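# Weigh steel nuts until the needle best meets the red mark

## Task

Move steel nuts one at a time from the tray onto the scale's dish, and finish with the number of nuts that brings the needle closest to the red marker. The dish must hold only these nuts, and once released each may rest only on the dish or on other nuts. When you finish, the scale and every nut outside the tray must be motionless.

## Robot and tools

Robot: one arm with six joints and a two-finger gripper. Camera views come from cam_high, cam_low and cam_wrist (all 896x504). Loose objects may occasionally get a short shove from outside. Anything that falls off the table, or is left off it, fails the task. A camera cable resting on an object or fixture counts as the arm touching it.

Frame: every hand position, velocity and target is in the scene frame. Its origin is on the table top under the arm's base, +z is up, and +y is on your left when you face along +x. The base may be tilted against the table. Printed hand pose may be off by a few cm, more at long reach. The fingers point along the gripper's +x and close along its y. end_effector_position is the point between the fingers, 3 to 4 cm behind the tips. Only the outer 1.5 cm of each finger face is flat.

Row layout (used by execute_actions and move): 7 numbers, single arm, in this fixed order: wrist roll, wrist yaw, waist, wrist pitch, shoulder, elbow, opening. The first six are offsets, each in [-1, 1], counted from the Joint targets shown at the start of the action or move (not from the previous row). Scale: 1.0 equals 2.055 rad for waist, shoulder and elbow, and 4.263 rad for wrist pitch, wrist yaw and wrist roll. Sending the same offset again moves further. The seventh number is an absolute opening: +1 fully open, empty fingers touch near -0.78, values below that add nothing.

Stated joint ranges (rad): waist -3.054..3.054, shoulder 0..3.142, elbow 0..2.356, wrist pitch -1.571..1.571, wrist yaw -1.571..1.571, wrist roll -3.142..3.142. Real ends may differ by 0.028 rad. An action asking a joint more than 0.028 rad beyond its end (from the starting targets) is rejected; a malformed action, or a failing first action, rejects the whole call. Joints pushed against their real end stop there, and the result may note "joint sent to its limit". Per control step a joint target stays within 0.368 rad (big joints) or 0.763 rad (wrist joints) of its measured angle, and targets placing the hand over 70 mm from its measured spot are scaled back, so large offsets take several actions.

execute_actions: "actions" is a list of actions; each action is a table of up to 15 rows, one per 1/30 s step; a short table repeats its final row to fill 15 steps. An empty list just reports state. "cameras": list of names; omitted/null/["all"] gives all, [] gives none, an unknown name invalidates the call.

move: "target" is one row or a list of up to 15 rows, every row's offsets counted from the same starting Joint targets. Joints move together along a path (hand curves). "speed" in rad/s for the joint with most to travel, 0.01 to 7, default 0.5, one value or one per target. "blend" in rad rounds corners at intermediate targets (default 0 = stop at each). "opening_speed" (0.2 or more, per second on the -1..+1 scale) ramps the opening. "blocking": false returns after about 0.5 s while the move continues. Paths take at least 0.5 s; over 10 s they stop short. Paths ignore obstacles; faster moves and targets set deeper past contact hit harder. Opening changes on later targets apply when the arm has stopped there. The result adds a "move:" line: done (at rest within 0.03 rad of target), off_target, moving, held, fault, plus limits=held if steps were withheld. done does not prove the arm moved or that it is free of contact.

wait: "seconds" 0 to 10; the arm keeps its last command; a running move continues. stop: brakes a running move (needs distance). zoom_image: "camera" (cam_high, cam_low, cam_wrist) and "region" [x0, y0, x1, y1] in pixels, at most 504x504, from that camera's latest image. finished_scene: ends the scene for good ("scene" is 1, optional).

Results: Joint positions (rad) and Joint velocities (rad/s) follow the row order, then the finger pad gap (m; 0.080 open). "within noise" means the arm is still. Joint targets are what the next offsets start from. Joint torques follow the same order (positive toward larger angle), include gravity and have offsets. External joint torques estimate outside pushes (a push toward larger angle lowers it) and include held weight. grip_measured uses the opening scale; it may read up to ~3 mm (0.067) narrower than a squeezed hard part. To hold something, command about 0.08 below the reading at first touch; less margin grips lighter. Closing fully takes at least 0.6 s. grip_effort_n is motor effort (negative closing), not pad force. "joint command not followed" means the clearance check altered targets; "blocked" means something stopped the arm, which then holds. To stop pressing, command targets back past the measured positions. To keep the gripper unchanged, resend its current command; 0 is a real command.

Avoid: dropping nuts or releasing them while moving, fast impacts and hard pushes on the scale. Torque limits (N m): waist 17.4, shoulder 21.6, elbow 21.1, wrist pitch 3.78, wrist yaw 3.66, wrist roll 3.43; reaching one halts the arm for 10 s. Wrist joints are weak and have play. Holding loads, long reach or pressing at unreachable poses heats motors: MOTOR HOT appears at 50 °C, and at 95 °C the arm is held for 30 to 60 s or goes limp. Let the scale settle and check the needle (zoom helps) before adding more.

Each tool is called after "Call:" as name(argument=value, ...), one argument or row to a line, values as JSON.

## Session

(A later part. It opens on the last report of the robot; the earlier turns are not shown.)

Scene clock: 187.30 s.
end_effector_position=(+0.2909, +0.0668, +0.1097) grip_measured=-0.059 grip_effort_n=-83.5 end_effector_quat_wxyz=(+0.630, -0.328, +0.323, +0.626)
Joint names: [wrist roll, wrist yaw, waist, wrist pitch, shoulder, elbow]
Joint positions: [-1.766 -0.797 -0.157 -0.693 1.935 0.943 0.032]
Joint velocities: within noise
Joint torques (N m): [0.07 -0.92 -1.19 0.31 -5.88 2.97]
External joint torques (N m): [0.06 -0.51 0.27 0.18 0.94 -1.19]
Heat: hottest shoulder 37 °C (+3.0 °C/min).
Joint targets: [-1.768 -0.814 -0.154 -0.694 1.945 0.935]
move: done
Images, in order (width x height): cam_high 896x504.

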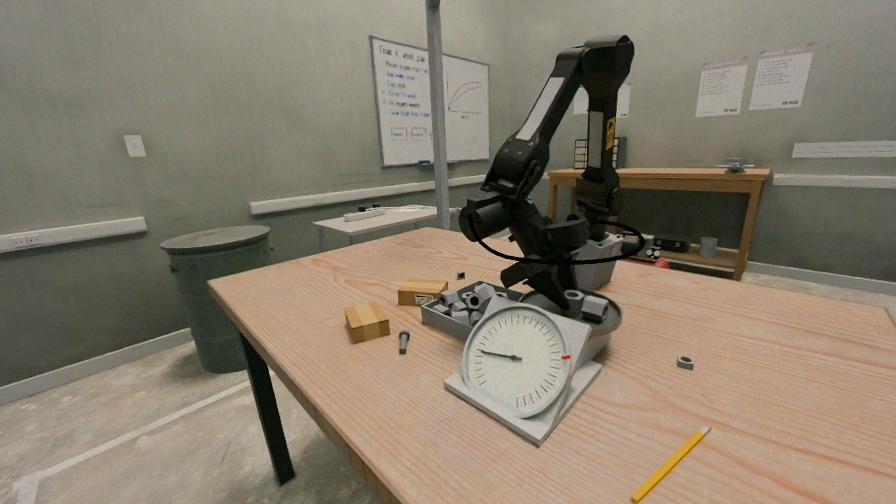

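Call:
move(
  target=[0.0008, 0, 0.001, 0.0026, 0.0032, -0.0018, -0.14],
  speed=0.06,
  cameras=["cam_high"],
)

Call:
zoom_image(
  camera="cam_high",
  region=[460, 270, 640, 420],
)

Scene clock: 188.53 s.
end_effector_position=(+0.2903, +0.0670, +0.1087) grip_measured=-0.059 grip_effort_n=-83.5 end_effector_quat_wxyz=(+0.630, -0.326, +0.323, +0.626)
Joint names: [wrist roll, wrist yaw, waist, wrist pitch, shoulder, elbow]
Joint positions: [-1.766 -0.8 -0.157 -0.69 1.939 0.941 0.032]
Joint velocities: within noise
Joint torques (N m): [0.2 -0.82 -1.01 0.37 -5.5 2.82]
External joint torques (N m): [0.2 -0.4 0.47 0.23 1.36 -1.35]
Heat: hottest shoulder 37 °C (+3.0 °C/min).
Joint targets: [-1.765 -0.814 -0.152 -0.683 1.952 0.931]
move: done
Images, in order (width x height): cam_high 896x504.

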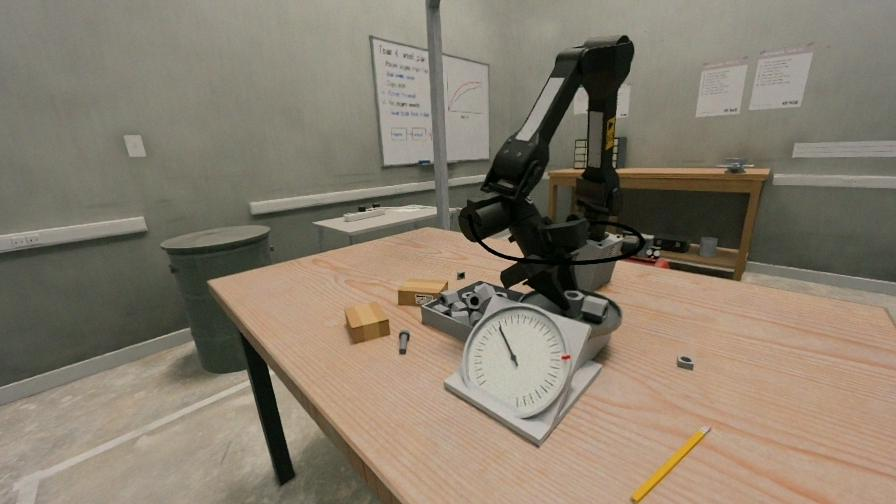

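Scaled by 2.800.

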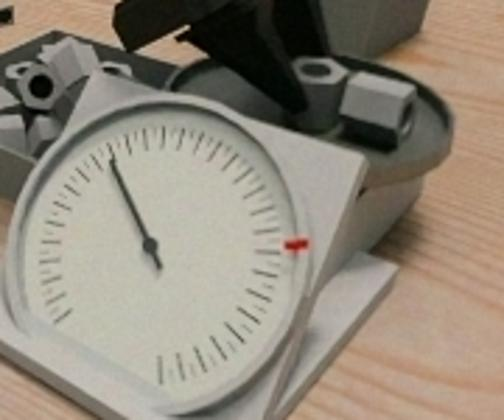

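Call:
move(
  target=[0, 0, 0, 0, 0, 0, 0.11],
  opening_speed=0.3,
  cameras=["cam_wrist", "cam_high"],
)

Call:
zoom_image(
  camera="cam_high",
  region=[460, 270, 640, 420],
)

Scene clock: 190.07 s.
end_effector_position=(+0.2899, +0.0670, +0.1079) grip_measured=+0.107 grip_effort_n=13.3 end_effector_quat_wxyz=(+0.630, -0.326, +0.323, +0.627)
Joint names: [wrist roll, wrist yaw, waist, wrist pitch, shoulder, elbow]
Joint positions: [-1.766 -0.8 -0.156 -0.689 1.941 0.939 0.04]
Joint velocities: within noise
Joint torques (N m): [0.2 -0.8 -1.07 0.35 -5.72 2.93]
External joint torques (N m): [0.2 -0.39 0.41 0.2 1.19 -1.28]
Heat: hottest shoulder 37 °C (+2.0 °C/min).
Joint targets: [-1.765 -0.814 -0.152 -0.683 1.952 0.931]
move: done
camera_calibration:
cam_wrist: T_world_to_cam=[[0.999849, 0.0160277, 0.00667317, -0.279919], [0.0171664, -0.970122, -0.242011, 0.110467], [0.00259492, 0.242089, -0.970251, 0.159131], [0, 0, 0, 1]] pos_world=[0.277568, 0.0731288, 0.182999]
Images, in order (width x height): cam_high 896x504, cam_wrist 896x504.

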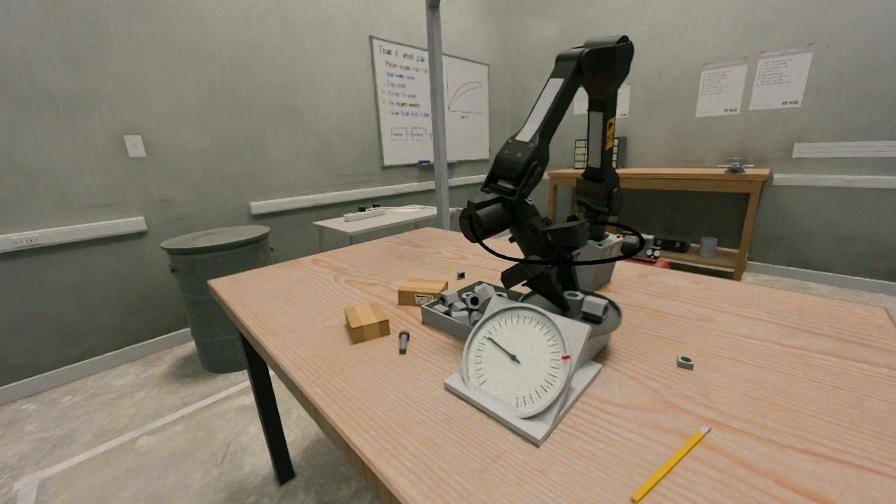

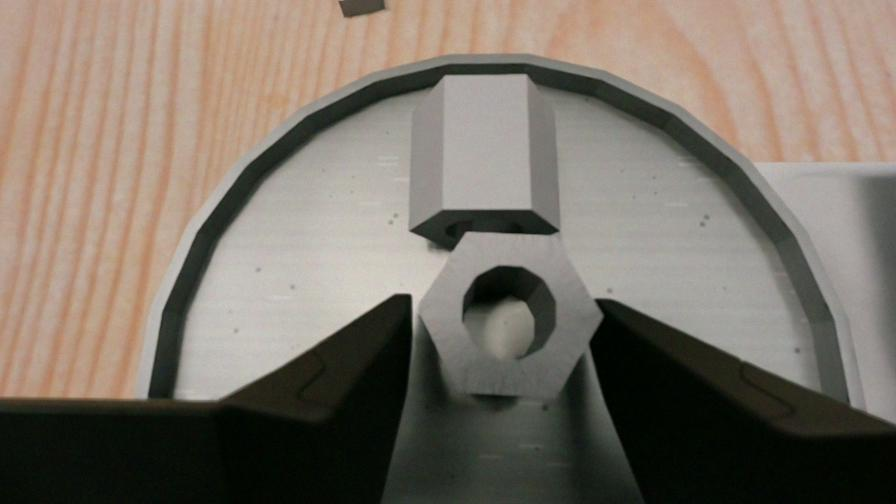

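Scaled by 2.800.

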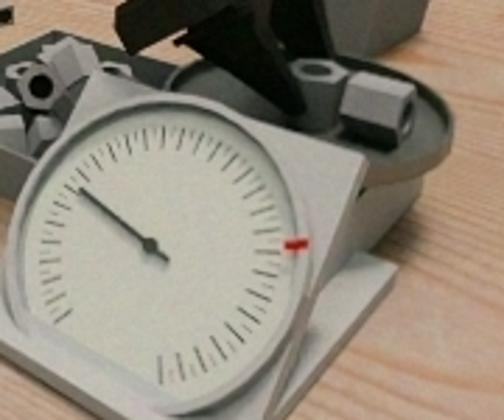

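Call:
move(
  target=[
    [0.0042, 0.0211, 0.0034, -0.0554, -0.0905, 0.0472, 0.11],
    [0.3162, 0.1482, -0.1422, -0.0732, 0.0418, 0.2250, 1.0],
  ],
  speed=[0.3, 1.2],
  blend=[0.05, 0],
  cameras=["cam_wrist", "cam_high"],
)

Call:
zoom_image(
  camera="cam_high",
  region=[460, 295, 580, 415],
)

Call:
zoom_image(
  camera="cam_wrist",
  region=[300, 100, 640, 440],
)

Scene clock: 195.60 s.
end_effector_position=(+0.3340, -0.1150, +0.1652) grip_measured=+1.000 grip_effort_n=13.3 end_effector_quat_wxyz=(+0.707, +0.004, +0.707, +0.001)
Joint names: [wrist roll, wrist yaw, waist, wrist pitch, shoulder, elbow]
Joint positions: [-0.43 -0.185 -0.443 -0.995 2.025 1.383 0.08]
Joint velocities: within noise
Joint torques (N m): [0.36 0.19 -1.74 0.16 -7.17 5.94]
External joint torques (N m): [0.37 0.22 -0.05 -0.15 1.29 0.48]
Heat: hottest shoulder 37 °C (+2.0 °C/min).
Joint targets: [-0.417 -0.183 -0.444 -0.995 2.038 1.394]
move: done
camera_calibration:
cam_wrist: T_world_to_cam=[[0.0120476, -0.999806, -0.0155601, -0.104635], [-0.931259, -0.0168861, 0.363967, 0.273291], [-0.364159, 0.0101056, -0.931282, 0.348072], [0, 0, 0, 1]] pos_world=[0.382519, -0.103517, 0.223056]
Images, in order (width x height): cam_high 896x504, cam_wrist 896x504.

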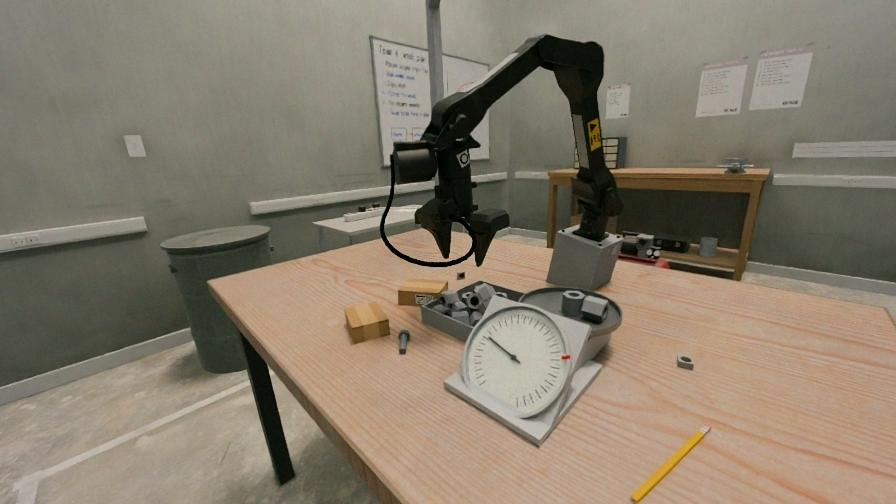

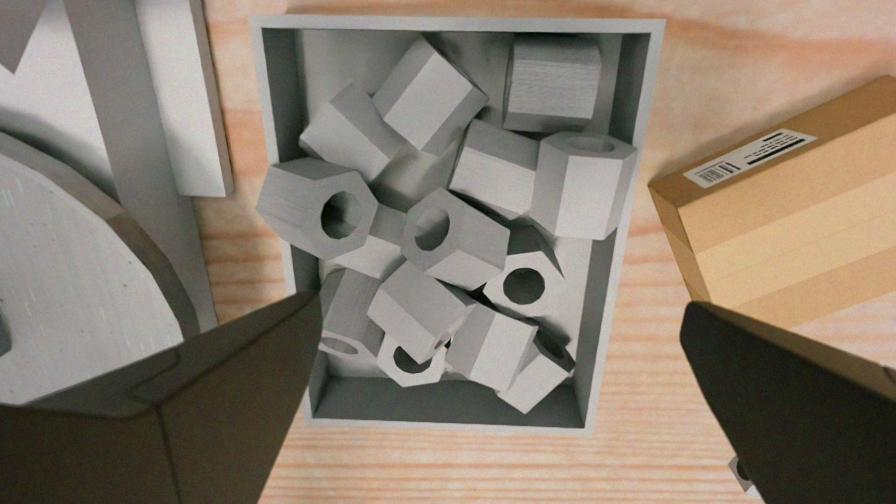

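Scaled by 4.200.

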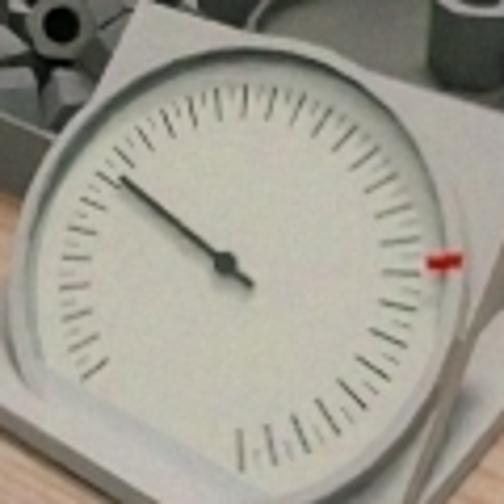

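Scaled by 1.482.

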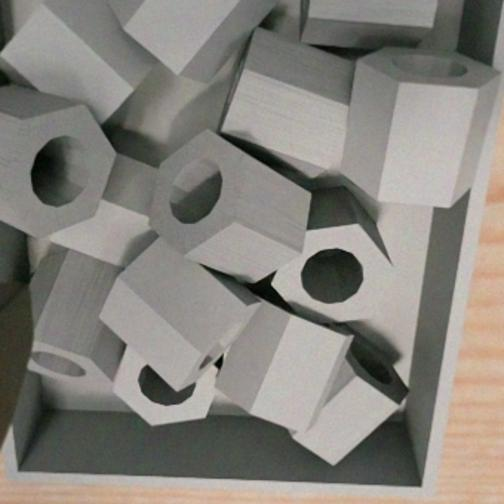

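Call:
zoom_image(
  camera="cam_wrist",
  region=[370, 170, 550, 310],
)

Call:
zoom_image(
  camera="cam_wrist",
  region=[310, 250, 590, 430],
)

Call:
zoom_image(
  camera="cam_wrist",
  region=[250, 20, 450, 280],
)

Scaled by 2.800.

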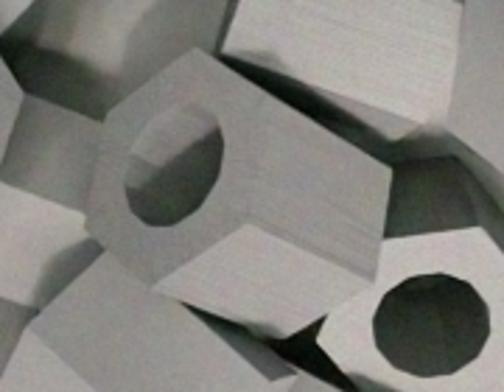

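Scaled by 1.800.

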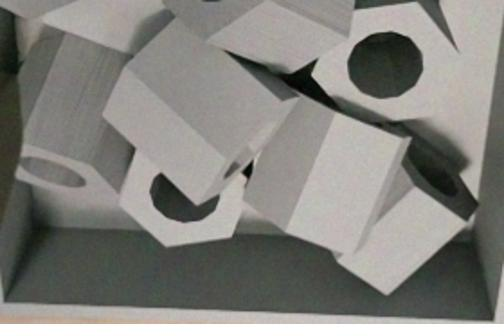

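Scaled by 1.938.

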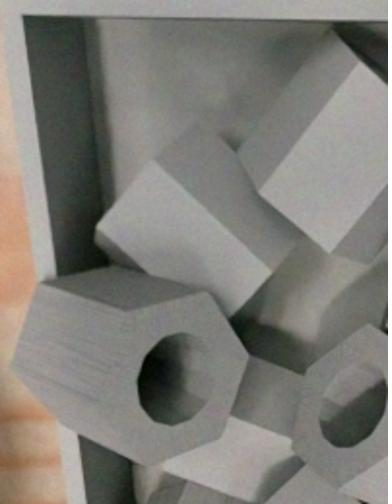

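Call:
move(
  target=[-0.2001, -0.0007, 0.0226, 0.0486, -0.0681, -0.1583, 0.6],
  speed=0.8,
  cameras=["cam_wrist"],
)

Call:
zoom_image(
  camera="cam_wrist",
  region=[340, 130, 660, 390],
)

Scene clock: 208.67 s.
end_effector_position=(+0.2937, -0.0889, +0.1307) grip_measured=+0.602 grip_effort_n=-14.7 end_effector_quat_wxyz=(+0.644, -0.297, +0.640, +0.296)
Joint names: [wrist roll, wrist yaw, waist, wrist pitch, shoulder, elbow]
Joint positions: [-1.255 -0.185 -0.402 -0.794 1.907 1.079 0.062]
Joint velocities: within noise
Joint torques (N m): [-0.38 0.06 -1.12 0.64 -8.46 3.46]
External joint torques (N m): [-0.38 0.11 0.32 0.31 -1.31 -1.58]
Heat: hottest shoulder 37 °C (+0.0 °C/min).
Joint targets: [-1.270 -0.186 -0.398 -0.788 1.898 1.068]
move: done
camera_calibration:
cam_wrist: T_world_to_cam=[[0.771391, -0.636327, -0.0065845, -0.270527], [-0.591781, -0.721119, 0.360254, 0.0869662], [-0.233987, -0.274, -0.932831, 0.23772], [0, 0, 0, 1]] pos_world=[0.31577, -0.0442952, 0.188641]
Images, in order (width x height): cam_wrist 896x504.

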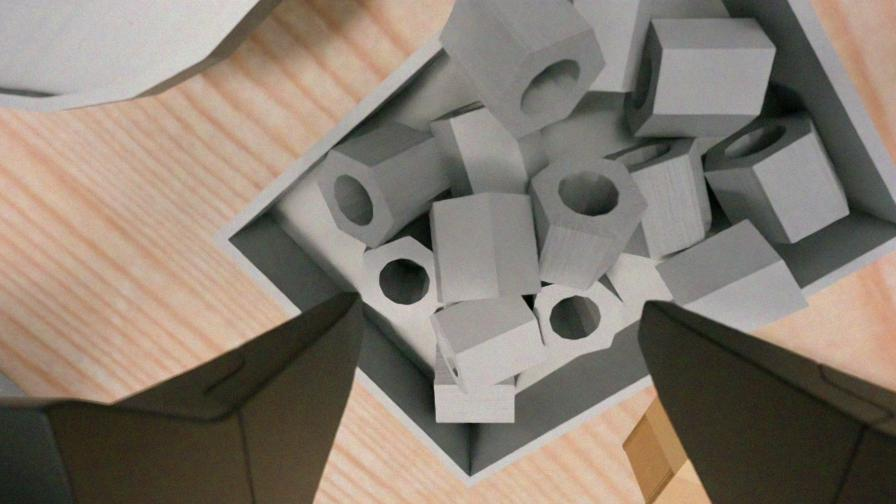

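Scaled by 1.575.

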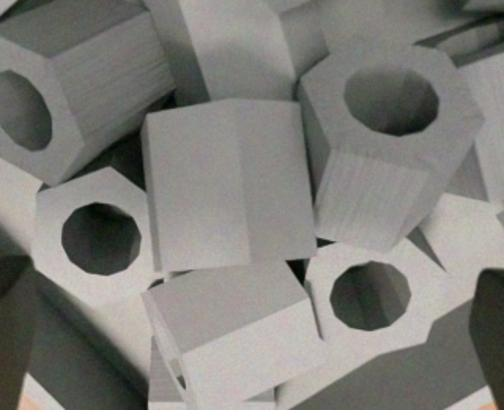

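Call:
zoom_image(
  camera="cam_wrist",
  region=[400, 0, 680, 200],
)

Scaled by 1.800.

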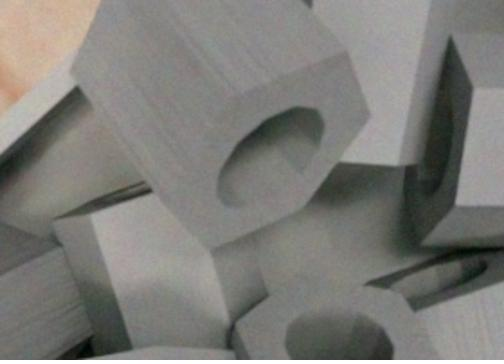

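Call:
move(
  target=[-0.1323, -0.0009, 0.0600, -0.0070, 0.0527, 0.0729, 0.35],
  speed=0.7,
  cameras=["cam_wrist"],
)

Call:
zoom_image(
  camera="cam_wrist",
  region=[370, 140, 610, 360],
)

Scene clock: 217.27 s.
end_effector_position=(+0.3328, -0.0605, +0.1252) grip_measured=+0.352 grip_effort_n=-14.7 end_effector_quat_wxyz=(+0.503, -0.497, +0.504, +0.495)
Joint names: [wrist roll, wrist yaw, waist, wrist pitch, shoulder, elbow]
Joint positions: [-1.82 -0.185 -0.278 -0.817 1.993 1.208 0.051]
Joint velocities: within noise
Joint torques (N m): [-0.37 -0.08 -1.28 0.07 -6.69 5.54]
External joint torques (N m): [-0.37 -0.04 0.38 -0.21 1.27 0.5]
Heat: hottest shoulder 37 °C (-1.0 °C/min).
Joint targets: [-1.834 -0.189 -0.275 -0.818 2.006 1.218]
move: done
camera_calibration:
cam_wrist: T_world_to_cam=[[0.999963, 0.000239854, -0.00861256, -0.320009], [0.0033802, -0.930393, 0.366548, -0.0790252], [-0.00792515, -0.366563, -0.930359, 0.168487], [0, 0, 0, 1]] pos_world=[0.321599, -0.0116865, 0.182964]
Images, in order (width x height): cam_wrist 896x504.

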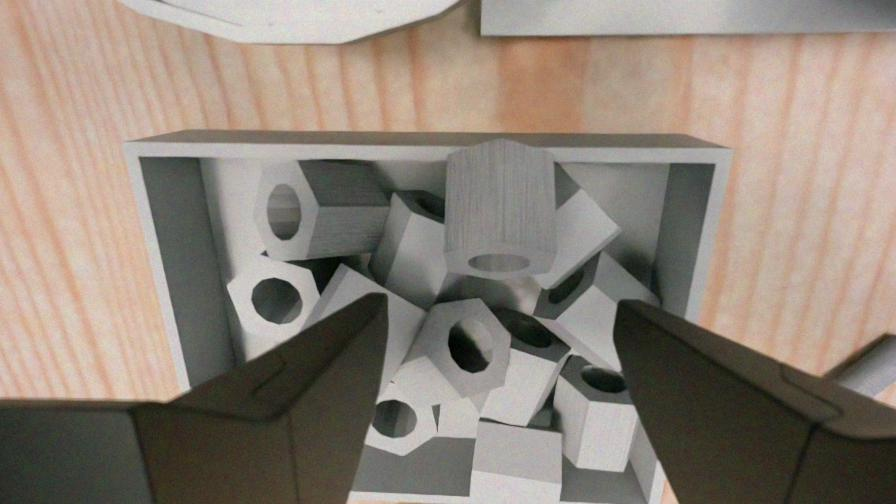

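Scaled by 2.100.

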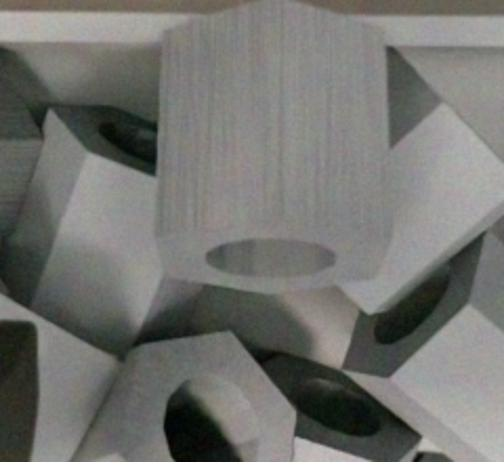

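Call:
move(
  target=[0.0122, -0.0005, 0.0174, 0.0314, 0.0358, -0.0320, 0.043],
  speed=0.25,
  cameras=["cam_wrist"],
)

Call:
zoom_image(
  camera="cam_wrist",
  region=[380, 150, 640, 370],
)

Scene clock: 223.47 s.
end_effector_position=(+0.3358, -0.0557, +0.0898) grip_measured=+0.045 grip_effort_n=-14.7 end_effector_quat_wxyz=(+0.503, -0.497, +0.504, +0.496)
Joint names: [wrist roll, wrist yaw, waist, wrist pitch, shoulder, elbow]
Joint positions: [-1.786 -0.185 -0.242 -0.69 2.067 1.162 0.037]
Joint velocities: within noise
Joint torques (N m): [0.34 -0.16 -1.25 0.54 -6.9 3.27]
External joint torques (N m): [0.34 -0.11 0.41 0.24 1.27 -1.43]
Heat: hottest shoulder 37 °C (-1.0 °C/min).
Joint targets: [-1.782 -0.192 -0.239 -0.684 2.079 1.152]
move: done
camera_calibration:
cam_wrist: T_world_to_cam=[[0.999957, 0.0021102, -0.00902872, -0.323144], [0.00527936, -0.930078, 0.367325, -0.0621961], [-0.00762228, -0.367357, -0.930049, 0.137131], [0, 0, 0, 1]] pos_world=[0.324504, -0.00678938, 0.147467]
Images, in order (width x height): cam_wrist 896x504.

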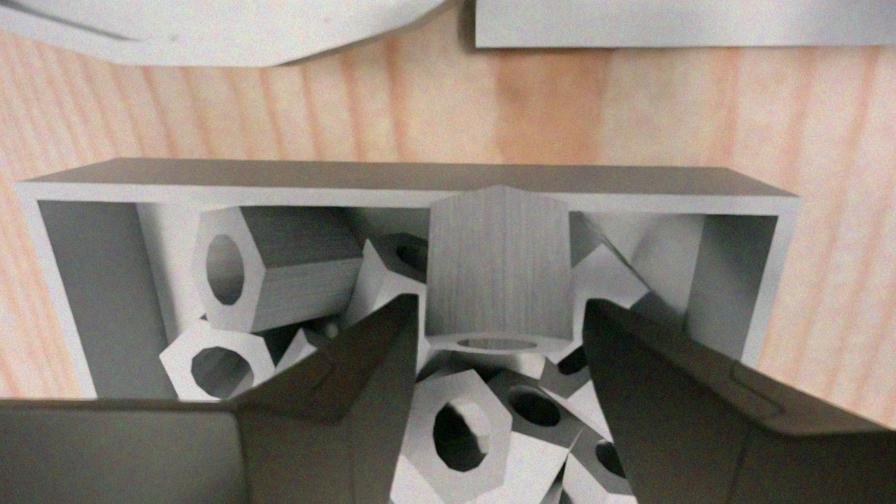

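Scaled by 1.938.

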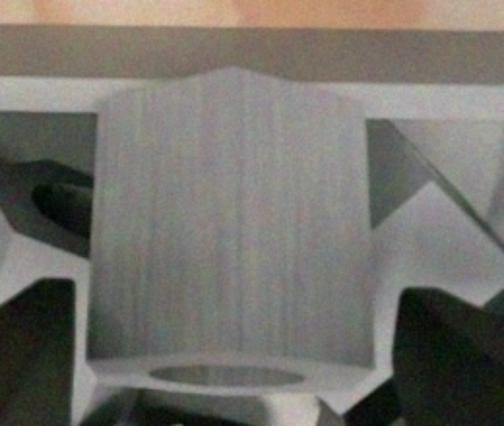

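Call:
move(
  target=[0.0014, 0, 0.0036, 0.0159, 0.0207, -0.0114, 0.043],
  speed=0.08,
  cameras=["cam_wrist"],
)

Call:
zoom_image(
  camera="cam_wrist",
  region=[380, 180, 640, 420],
)

Scene clock: 225.63 s.
end_effector_position=(+0.3364, -0.0568, +0.0766) grip_measured=+0.045 grip_effort_n=-11.4 end_effector_quat_wxyz=(+0.504, -0.500, +0.503, +0.493)
Joint names: [wrist roll, wrist yaw, waist, wrist pitch, shoulder, elbow]
Joint positions: [-1.78 -0.185 -0.238 -0.632 2.096 1.141 0.037]
Joint velocities: within noise
Joint torques (N m): [0.33 -0.16 -1.08 1.31 -5.32 2.79]
External joint torques (N m): [0.32 -0.11 0.63 0.99 2.93 -1.8]
Heat: hottest shoulder 37 °C (-1.0 °C/min).
Joint targets: [-1.776 -0.192 -0.231 -0.616 2.122 1.129]
move: done
camera_calibration:
cam_wrist: T_world_to_cam=[[0.999997, 0.00222782, -0.000806283, -0.324502], [0.0023681, -0.929327, 0.369251, -0.0575195], [0.0000733253, -0.369252, -0.929329, 0.121695], [0, 0, 0, 1]] pos_world=[0.324629, -0.00779538, 0.134072]
Images, in order (width x height): cam_wrist 896x504.

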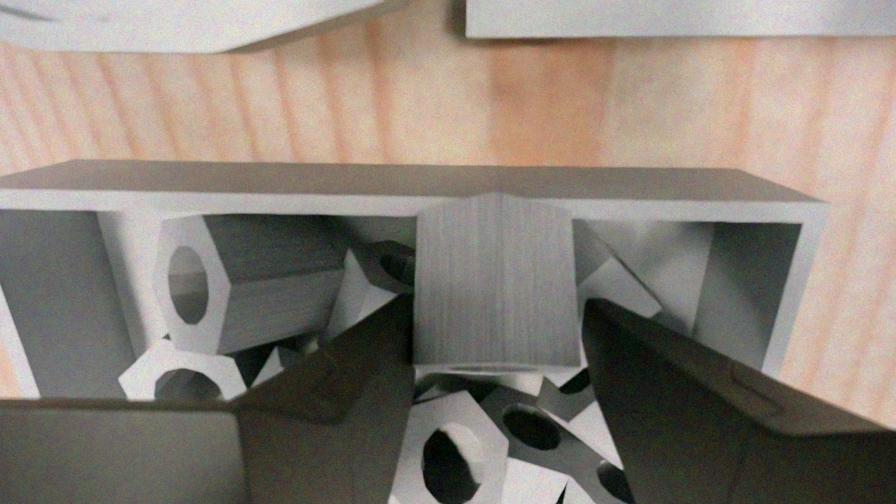

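Scaled by 1.938.

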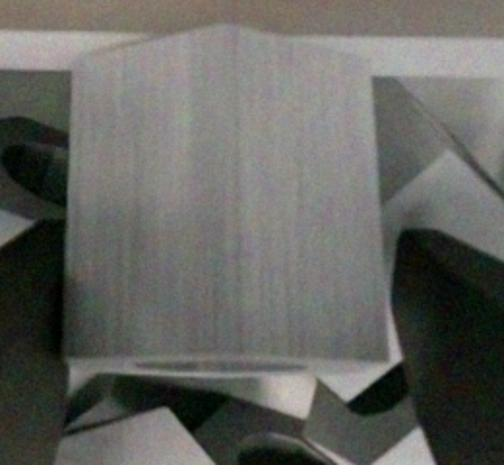

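Call:
move(
  target=[
    [0, 0, 0, -0.0028, -0.0078, 0.0029, 0.043],
    [0, 0, 0, -0.0028, -0.0078, 0.0029, -0.24],
  ],
  speed=0.1,
  opening_speed=0.4,
  cameras=["cam_wrist"],
)

Scene clock: 228.07 s.
end_effector_position=(+0.3343, -0.0563, +0.0769) grip_measured=-0.139 grip_effort_n=-83.5 end_effector_quat_wxyz=(+0.502, -0.498, +0.504, +0.497)
Joint names: [wrist roll, wrist yaw, waist, wrist pitch, shoulder, elbow]
Joint positions: [-1.784 -0.185 -0.238 -0.643 2.095 1.141 0.029]
Joint velocities: within noise
Joint torques (N m): [0.33 -0.16 -1.09 1.21 -7.1 3.45]
External joint torques (N m): [0.33 -0.11 0.54 0.91 1.12 -1.11]
Heat: hottest shoulder 36 °C (-2.0 °C/min).
Joint targets: [-1.776 -0.192 -0.231 -0.628 2.106 1.135]
move: done
camera_calibration:
cam_wrist: T_world_to_cam=[[0.999933, 0.0050171, -0.0103862, -0.321454], [0.00848081, -0.930102, 0.367204, -0.0590813], [-0.00781789, -0.367267, -0.930083, 0.124839], [0, 0, 0, 1]] pos_world=[0.32291, -0.00748959, 0.134467]
Images, in order (width x height): cam_wrist 896x504.

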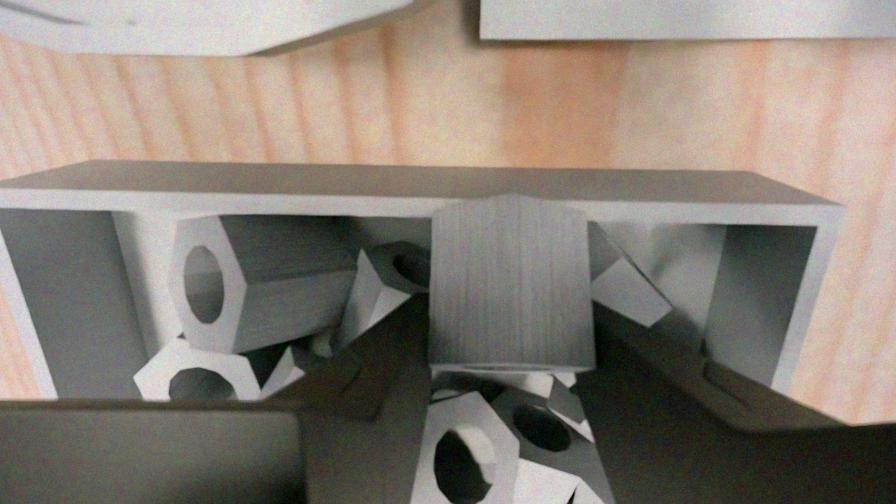

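Call:
move(
  target=[
    [-0.0150, 0, -0.0311, -0.0904, -0.0952, 0.0971, -0.24],
    [-0.0657, -0.1560, -0.0496, -0.0870, -0.0511, -0.0338, -0.24],
  ],
  speed=[0.4, 0.8],
  blend=[0.05, 0],
  cameras=["cam_wrist", "cam_high"],
)

Call:
zoom_image(
  camera="cam_high",
  region=[500, 210, 640, 350],
)

Scene clock: 235.37 s.
end_effector_position=(+0.2893, +0.0281, +0.1391) grip_measured=-0.139 grip_effort_n=-83.5 end_effector_quat_wxyz=(+0.643, -0.297, +0.299, +0.640)
Joint names: [wrist roll, wrist yaw, waist, wrist pitch, shoulder, elbow]
Joint positions: [-2.041 -0.838 -0.329 -0.997 1.992 1.074 0.029]
Joint velocities: within noise
Joint torques (N m): [-0.4 -0.97 -1.83 -0.07 -6.23 3.02]
External joint torques (N m): [-0.4 -0.56 -0.29 0.09 0.89 -1.27]
Heat: hottest shoulder 36 °C (-2.0 °C/min).
Joint targets: [-2.056 -0.857 -0.333 -0.999 2.001 1.065]
move: done
camera_calibration:
cam_wrist: T_world_to_cam=[[0.999906, 0.0134972, 0.00246781, -0.278322], [0.0135728, -0.94663, -0.322036, 0.0917239], [-0.00201048, 0.322039, -0.946724, 0.19468], [0, 0, 0, 1]] pos_world=[0.277443, 0.0278906, 0.214534]
Images, in order (width x height): cam_high 896x504, cam_wrist 896x504.

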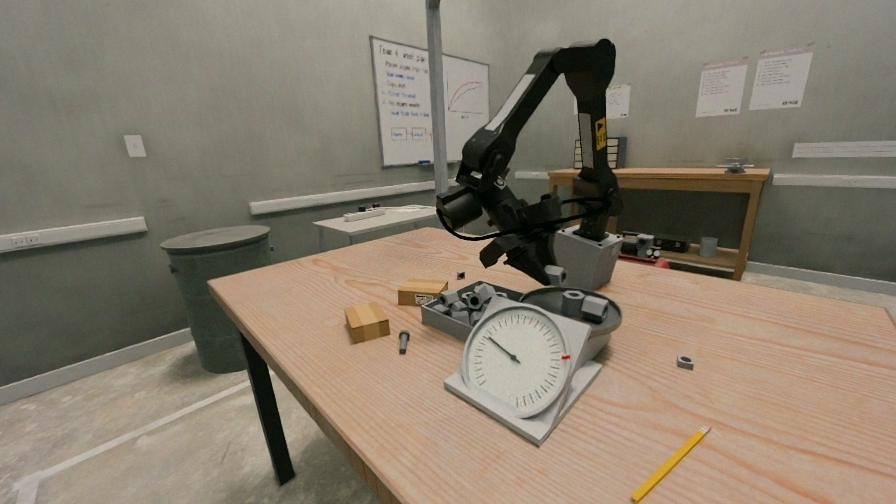

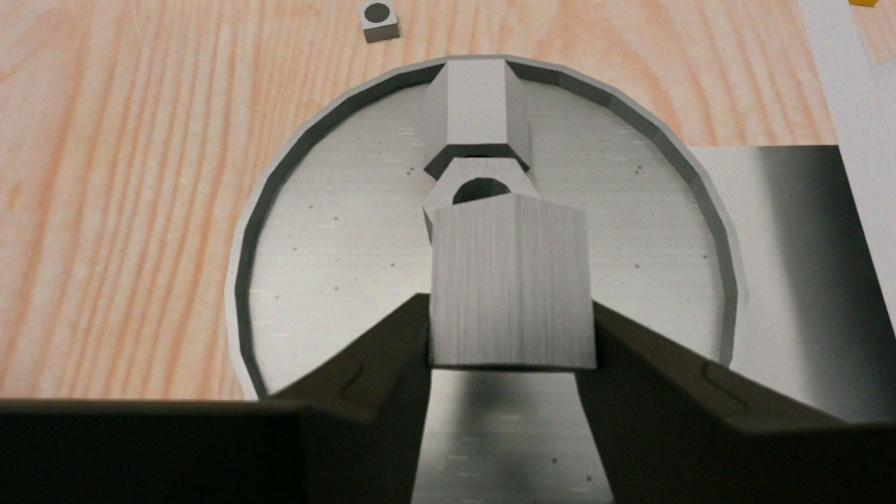

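Scaled by 3.600.

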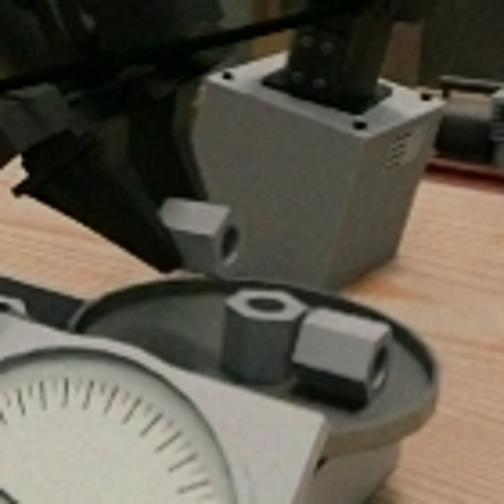

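Call:
move(
  target=[0.0239, 0.0082, 0.0236, 0.0380, 0.0058, -0.0326, -0.24],
  speed=0.2,
  cameras=["cam_wrist", "cam_high"],
)

Call:
zoom_image(
  camera="cam_high",
  region=[500, 210, 640, 350],
)

Scene clock: 241.97 s.
end_effector_position=(+0.2899, +0.0327, +0.1156) grip_measured=-0.139 grip_effort_n=-83.5 end_effector_quat_wxyz=(+0.640, -0.314, +0.307, +0.630)
Joint names: [wrist roll, wrist yaw, waist, wrist pitch, shoulder, elbow]
Joint positions: [-1.959 -0.82 -0.29 -0.834 2.003 1.007 0.029]
Joint velocities: within noise
Joint torques (N m): [0.33 -0.29 -1.02 0.06 -6.09 2.87]
External joint torques (N m): [0.33 0.13 0.42 0.12 0.94 -1.19]
Heat: hottest shoulder 36 °C (-2.0 °C/min).
Joint targets: [-1.954 -0.822 -0.285 -0.837 2.013 0.998]
move: done
camera_calibration:
cam_wrist: T_world_to_cam=[[0.999813, 0.0099419, 0.0166002, -0.280371], [0.01425, -0.958688, -0.284101, 0.0843003], [0.0130899, 0.284284, -0.958651, 0.169149], [0, 0, 0, 1]] pos_world=[0.276903, 0.0355187, 0.190759]
Images, in order (width x height): cam_high 896x504, cam_wrist 896x504.

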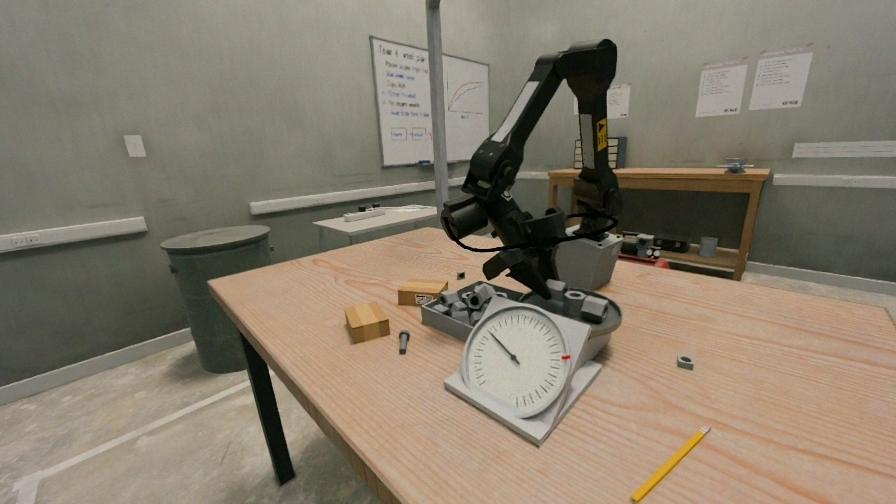

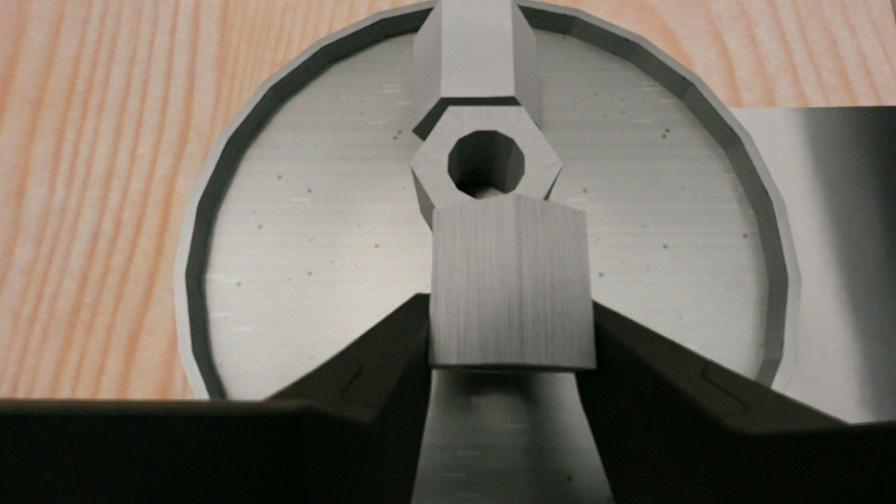

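Scaled by 3.600.

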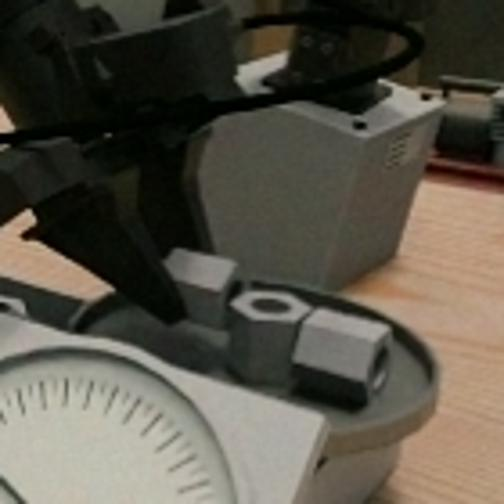

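Call:
move(
  target=[0, 0.0038, -0.0012, 0.0080, 0.0165, -0.0019, -0.24],
  speed=0.05,
  cameras=["cam_wrist", "cam_high"],
)

Call:
zoom_image(
  camera="cam_high",
  region=[460, 260, 640, 420],
)

Scene clock: 244.63 s.
end_effector_position=(+0.2893, +0.0293, +0.1039) grip_measured=-0.139 grip_effort_n=-83.5 end_effector_quat_wxyz=(+0.636, -0.315, +0.313, +0.631)
Joint names: [wrist roll, wrist yaw, waist, wrist pitch, shoulder, elbow]
Joint positions: [-1.959 -0.806 -0.289 -0.801 2.037 1.002 0.029]
Joint velocities: within noise
Joint torques (N m): [0.34 -0.24 -1.35 0.05 -6.16 2.81]
External joint torques (N m): [0.34 0.17 0.16 0.1 1.01 -1.15]
Heat: hottest shoulder 36 °C (-1.0 °C/min).
Joint targets: [-1.954 -0.805 -0.287 -0.803 2.047 0.994]
move: done
camera_calibration:
cam_wrist: T_world_to_cam=[[0.999882, 0.013413, 0.00754449, -0.27873], [0.0149642, -0.961834, -0.273225, 0.0766155], [0.00359178, 0.273306, -0.961921, 0.162314], [0, 0, 0, 1]] pos_world=[0.276967, 0.0330686, 0.179169]
Images, in order (width x height): cam_high 896x504, cam_wrist 896x504.

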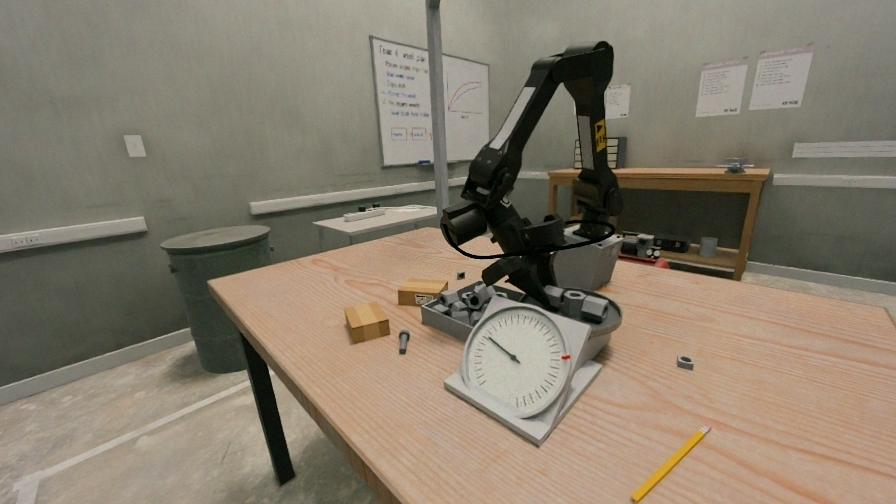

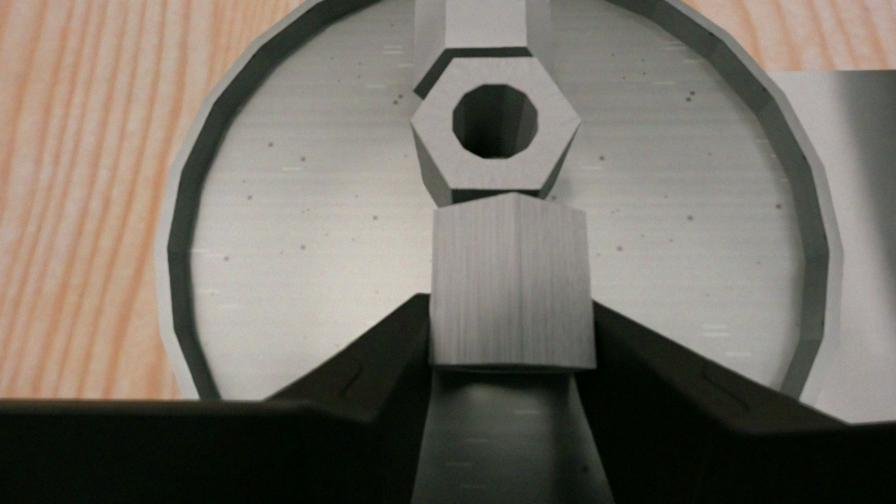

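Scaled by 2.800.

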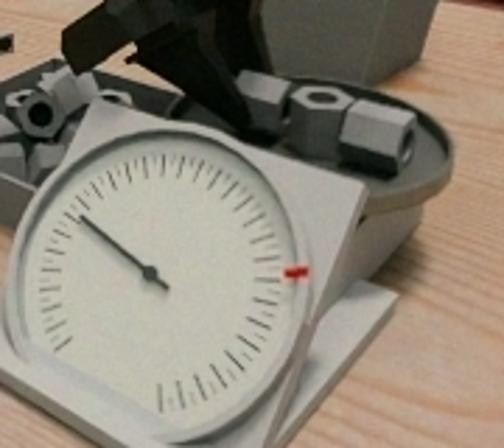

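Call:
move(
  target=[0, 0, 0.0009, 0.0027, 0.0031, -0.0018, -0.24],
  speed=0.05,
  cameras=["cam_high"],
)

Call:
zoom_image(
  camera="cam_high",
  region=[460, 260, 640, 420],
)

Scene clock: 245.97 s.
end_effector_position=(+0.2893, +0.0290, +0.1020) grip_measured=-0.139 grip_effort_n=-83.5 end_effector_quat_wxyz=(+0.636, -0.316, +0.313, +0.631)
Joint names: [wrist roll, wrist yaw, waist, wrist pitch, shoulder, elbow]
Joint positions: [-1.959 -0.806 -0.289 -0.791 2.042 0.999 0.029]
Joint velocities: within noise
Joint torques (N m): [0.33 -0.25 -1.2 0.2 -5.97 2.71]
External joint torques (N m): [0.33 0.16 0.31 0.26 1.17 -1.19]
Heat: hottest shoulder 36 °C (-1.0 °C/min).
Joint targets: [-1.954 -0.805 -0.285 -0.791 2.053 0.991]
move: done
Images, in order (width x height): cam_high 896x504.

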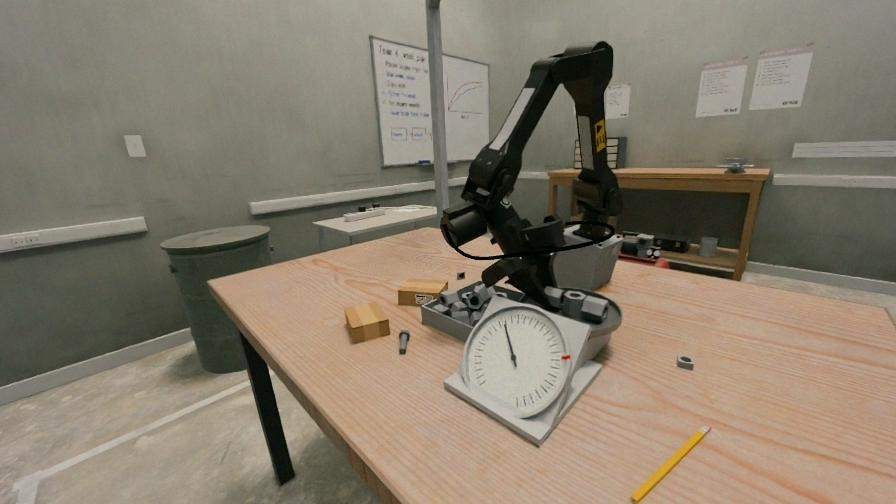

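Scaled by 2.800.

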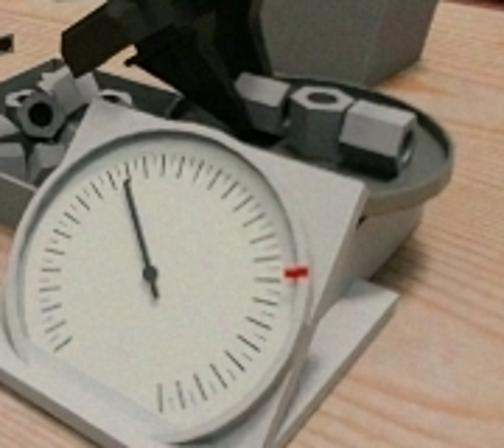

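Call:
move(
  target=[0, 0, 0, 0, 0, 0, 0.11],
  opening_speed=0.2,
  cameras=["cam_wrist", "cam_high"],
)

Call:
zoom_image(
  camera="cam_high",
  region=[460, 260, 640, 420],
)

Scene clock: 248.33 s.
end_effector_position=(+0.2894, +0.0289, +0.1019) grip_measured=+0.107 grip_effort_n=13.3 end_effector_quat_wxyz=(+0.636, -0.316, +0.313, +0.631)
Joint names: [wrist roll, wrist yaw, waist, wrist pitch, shoulder, elbow]
Joint positions: [-1.959 -0.806 -0.289 -0.79 2.042 0.999 0.04]
Joint velocities: within noise
Joint torques (N m): [0.34 -0.24 -1.21 0.11 -5.98 2.77]
External joint torques (N m): [0.33 0.17 0.29 0.18 1.17 -1.12]
Heat: hottest shoulder 36 °C (-1.0 °C/min).
Joint targets: [-1.954 -0.805 -0.286 -0.791 2.053 0.991]
move: done
camera_calibration:
cam_wrist: T_world_to_cam=[[0.999852, 0.0139429, 0.0100753, -0.279078], [0.0161612, -0.962025, -0.272481, 0.0752256], [0.00589353, 0.272603, -0.962108, 0.15992], [0, 0, 0, 1]] pos_world=[0.276879, 0.0326654, 0.17717]
Images, in order (width x height): cam_high 896x504, cam_wrist 896x504.

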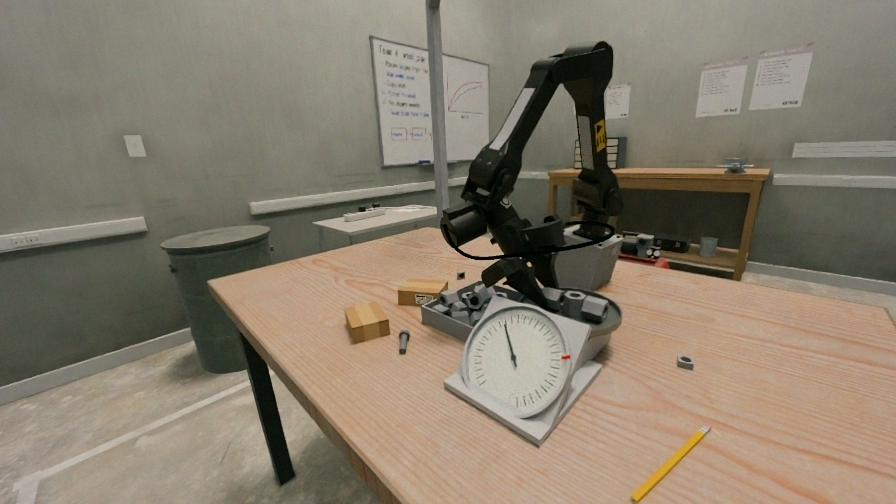

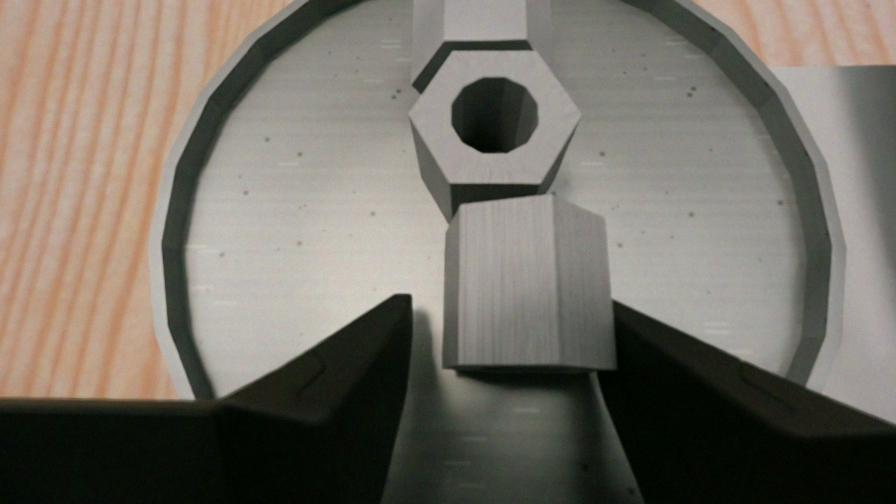

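Scaled by 2.800.

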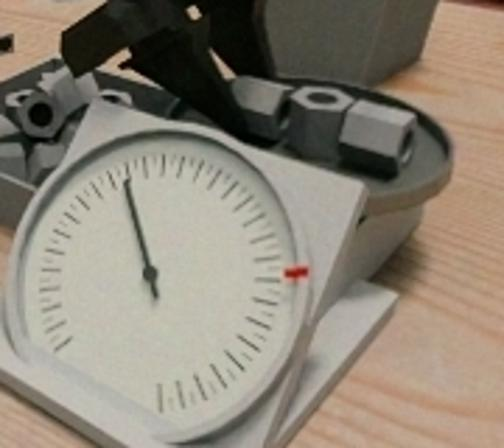

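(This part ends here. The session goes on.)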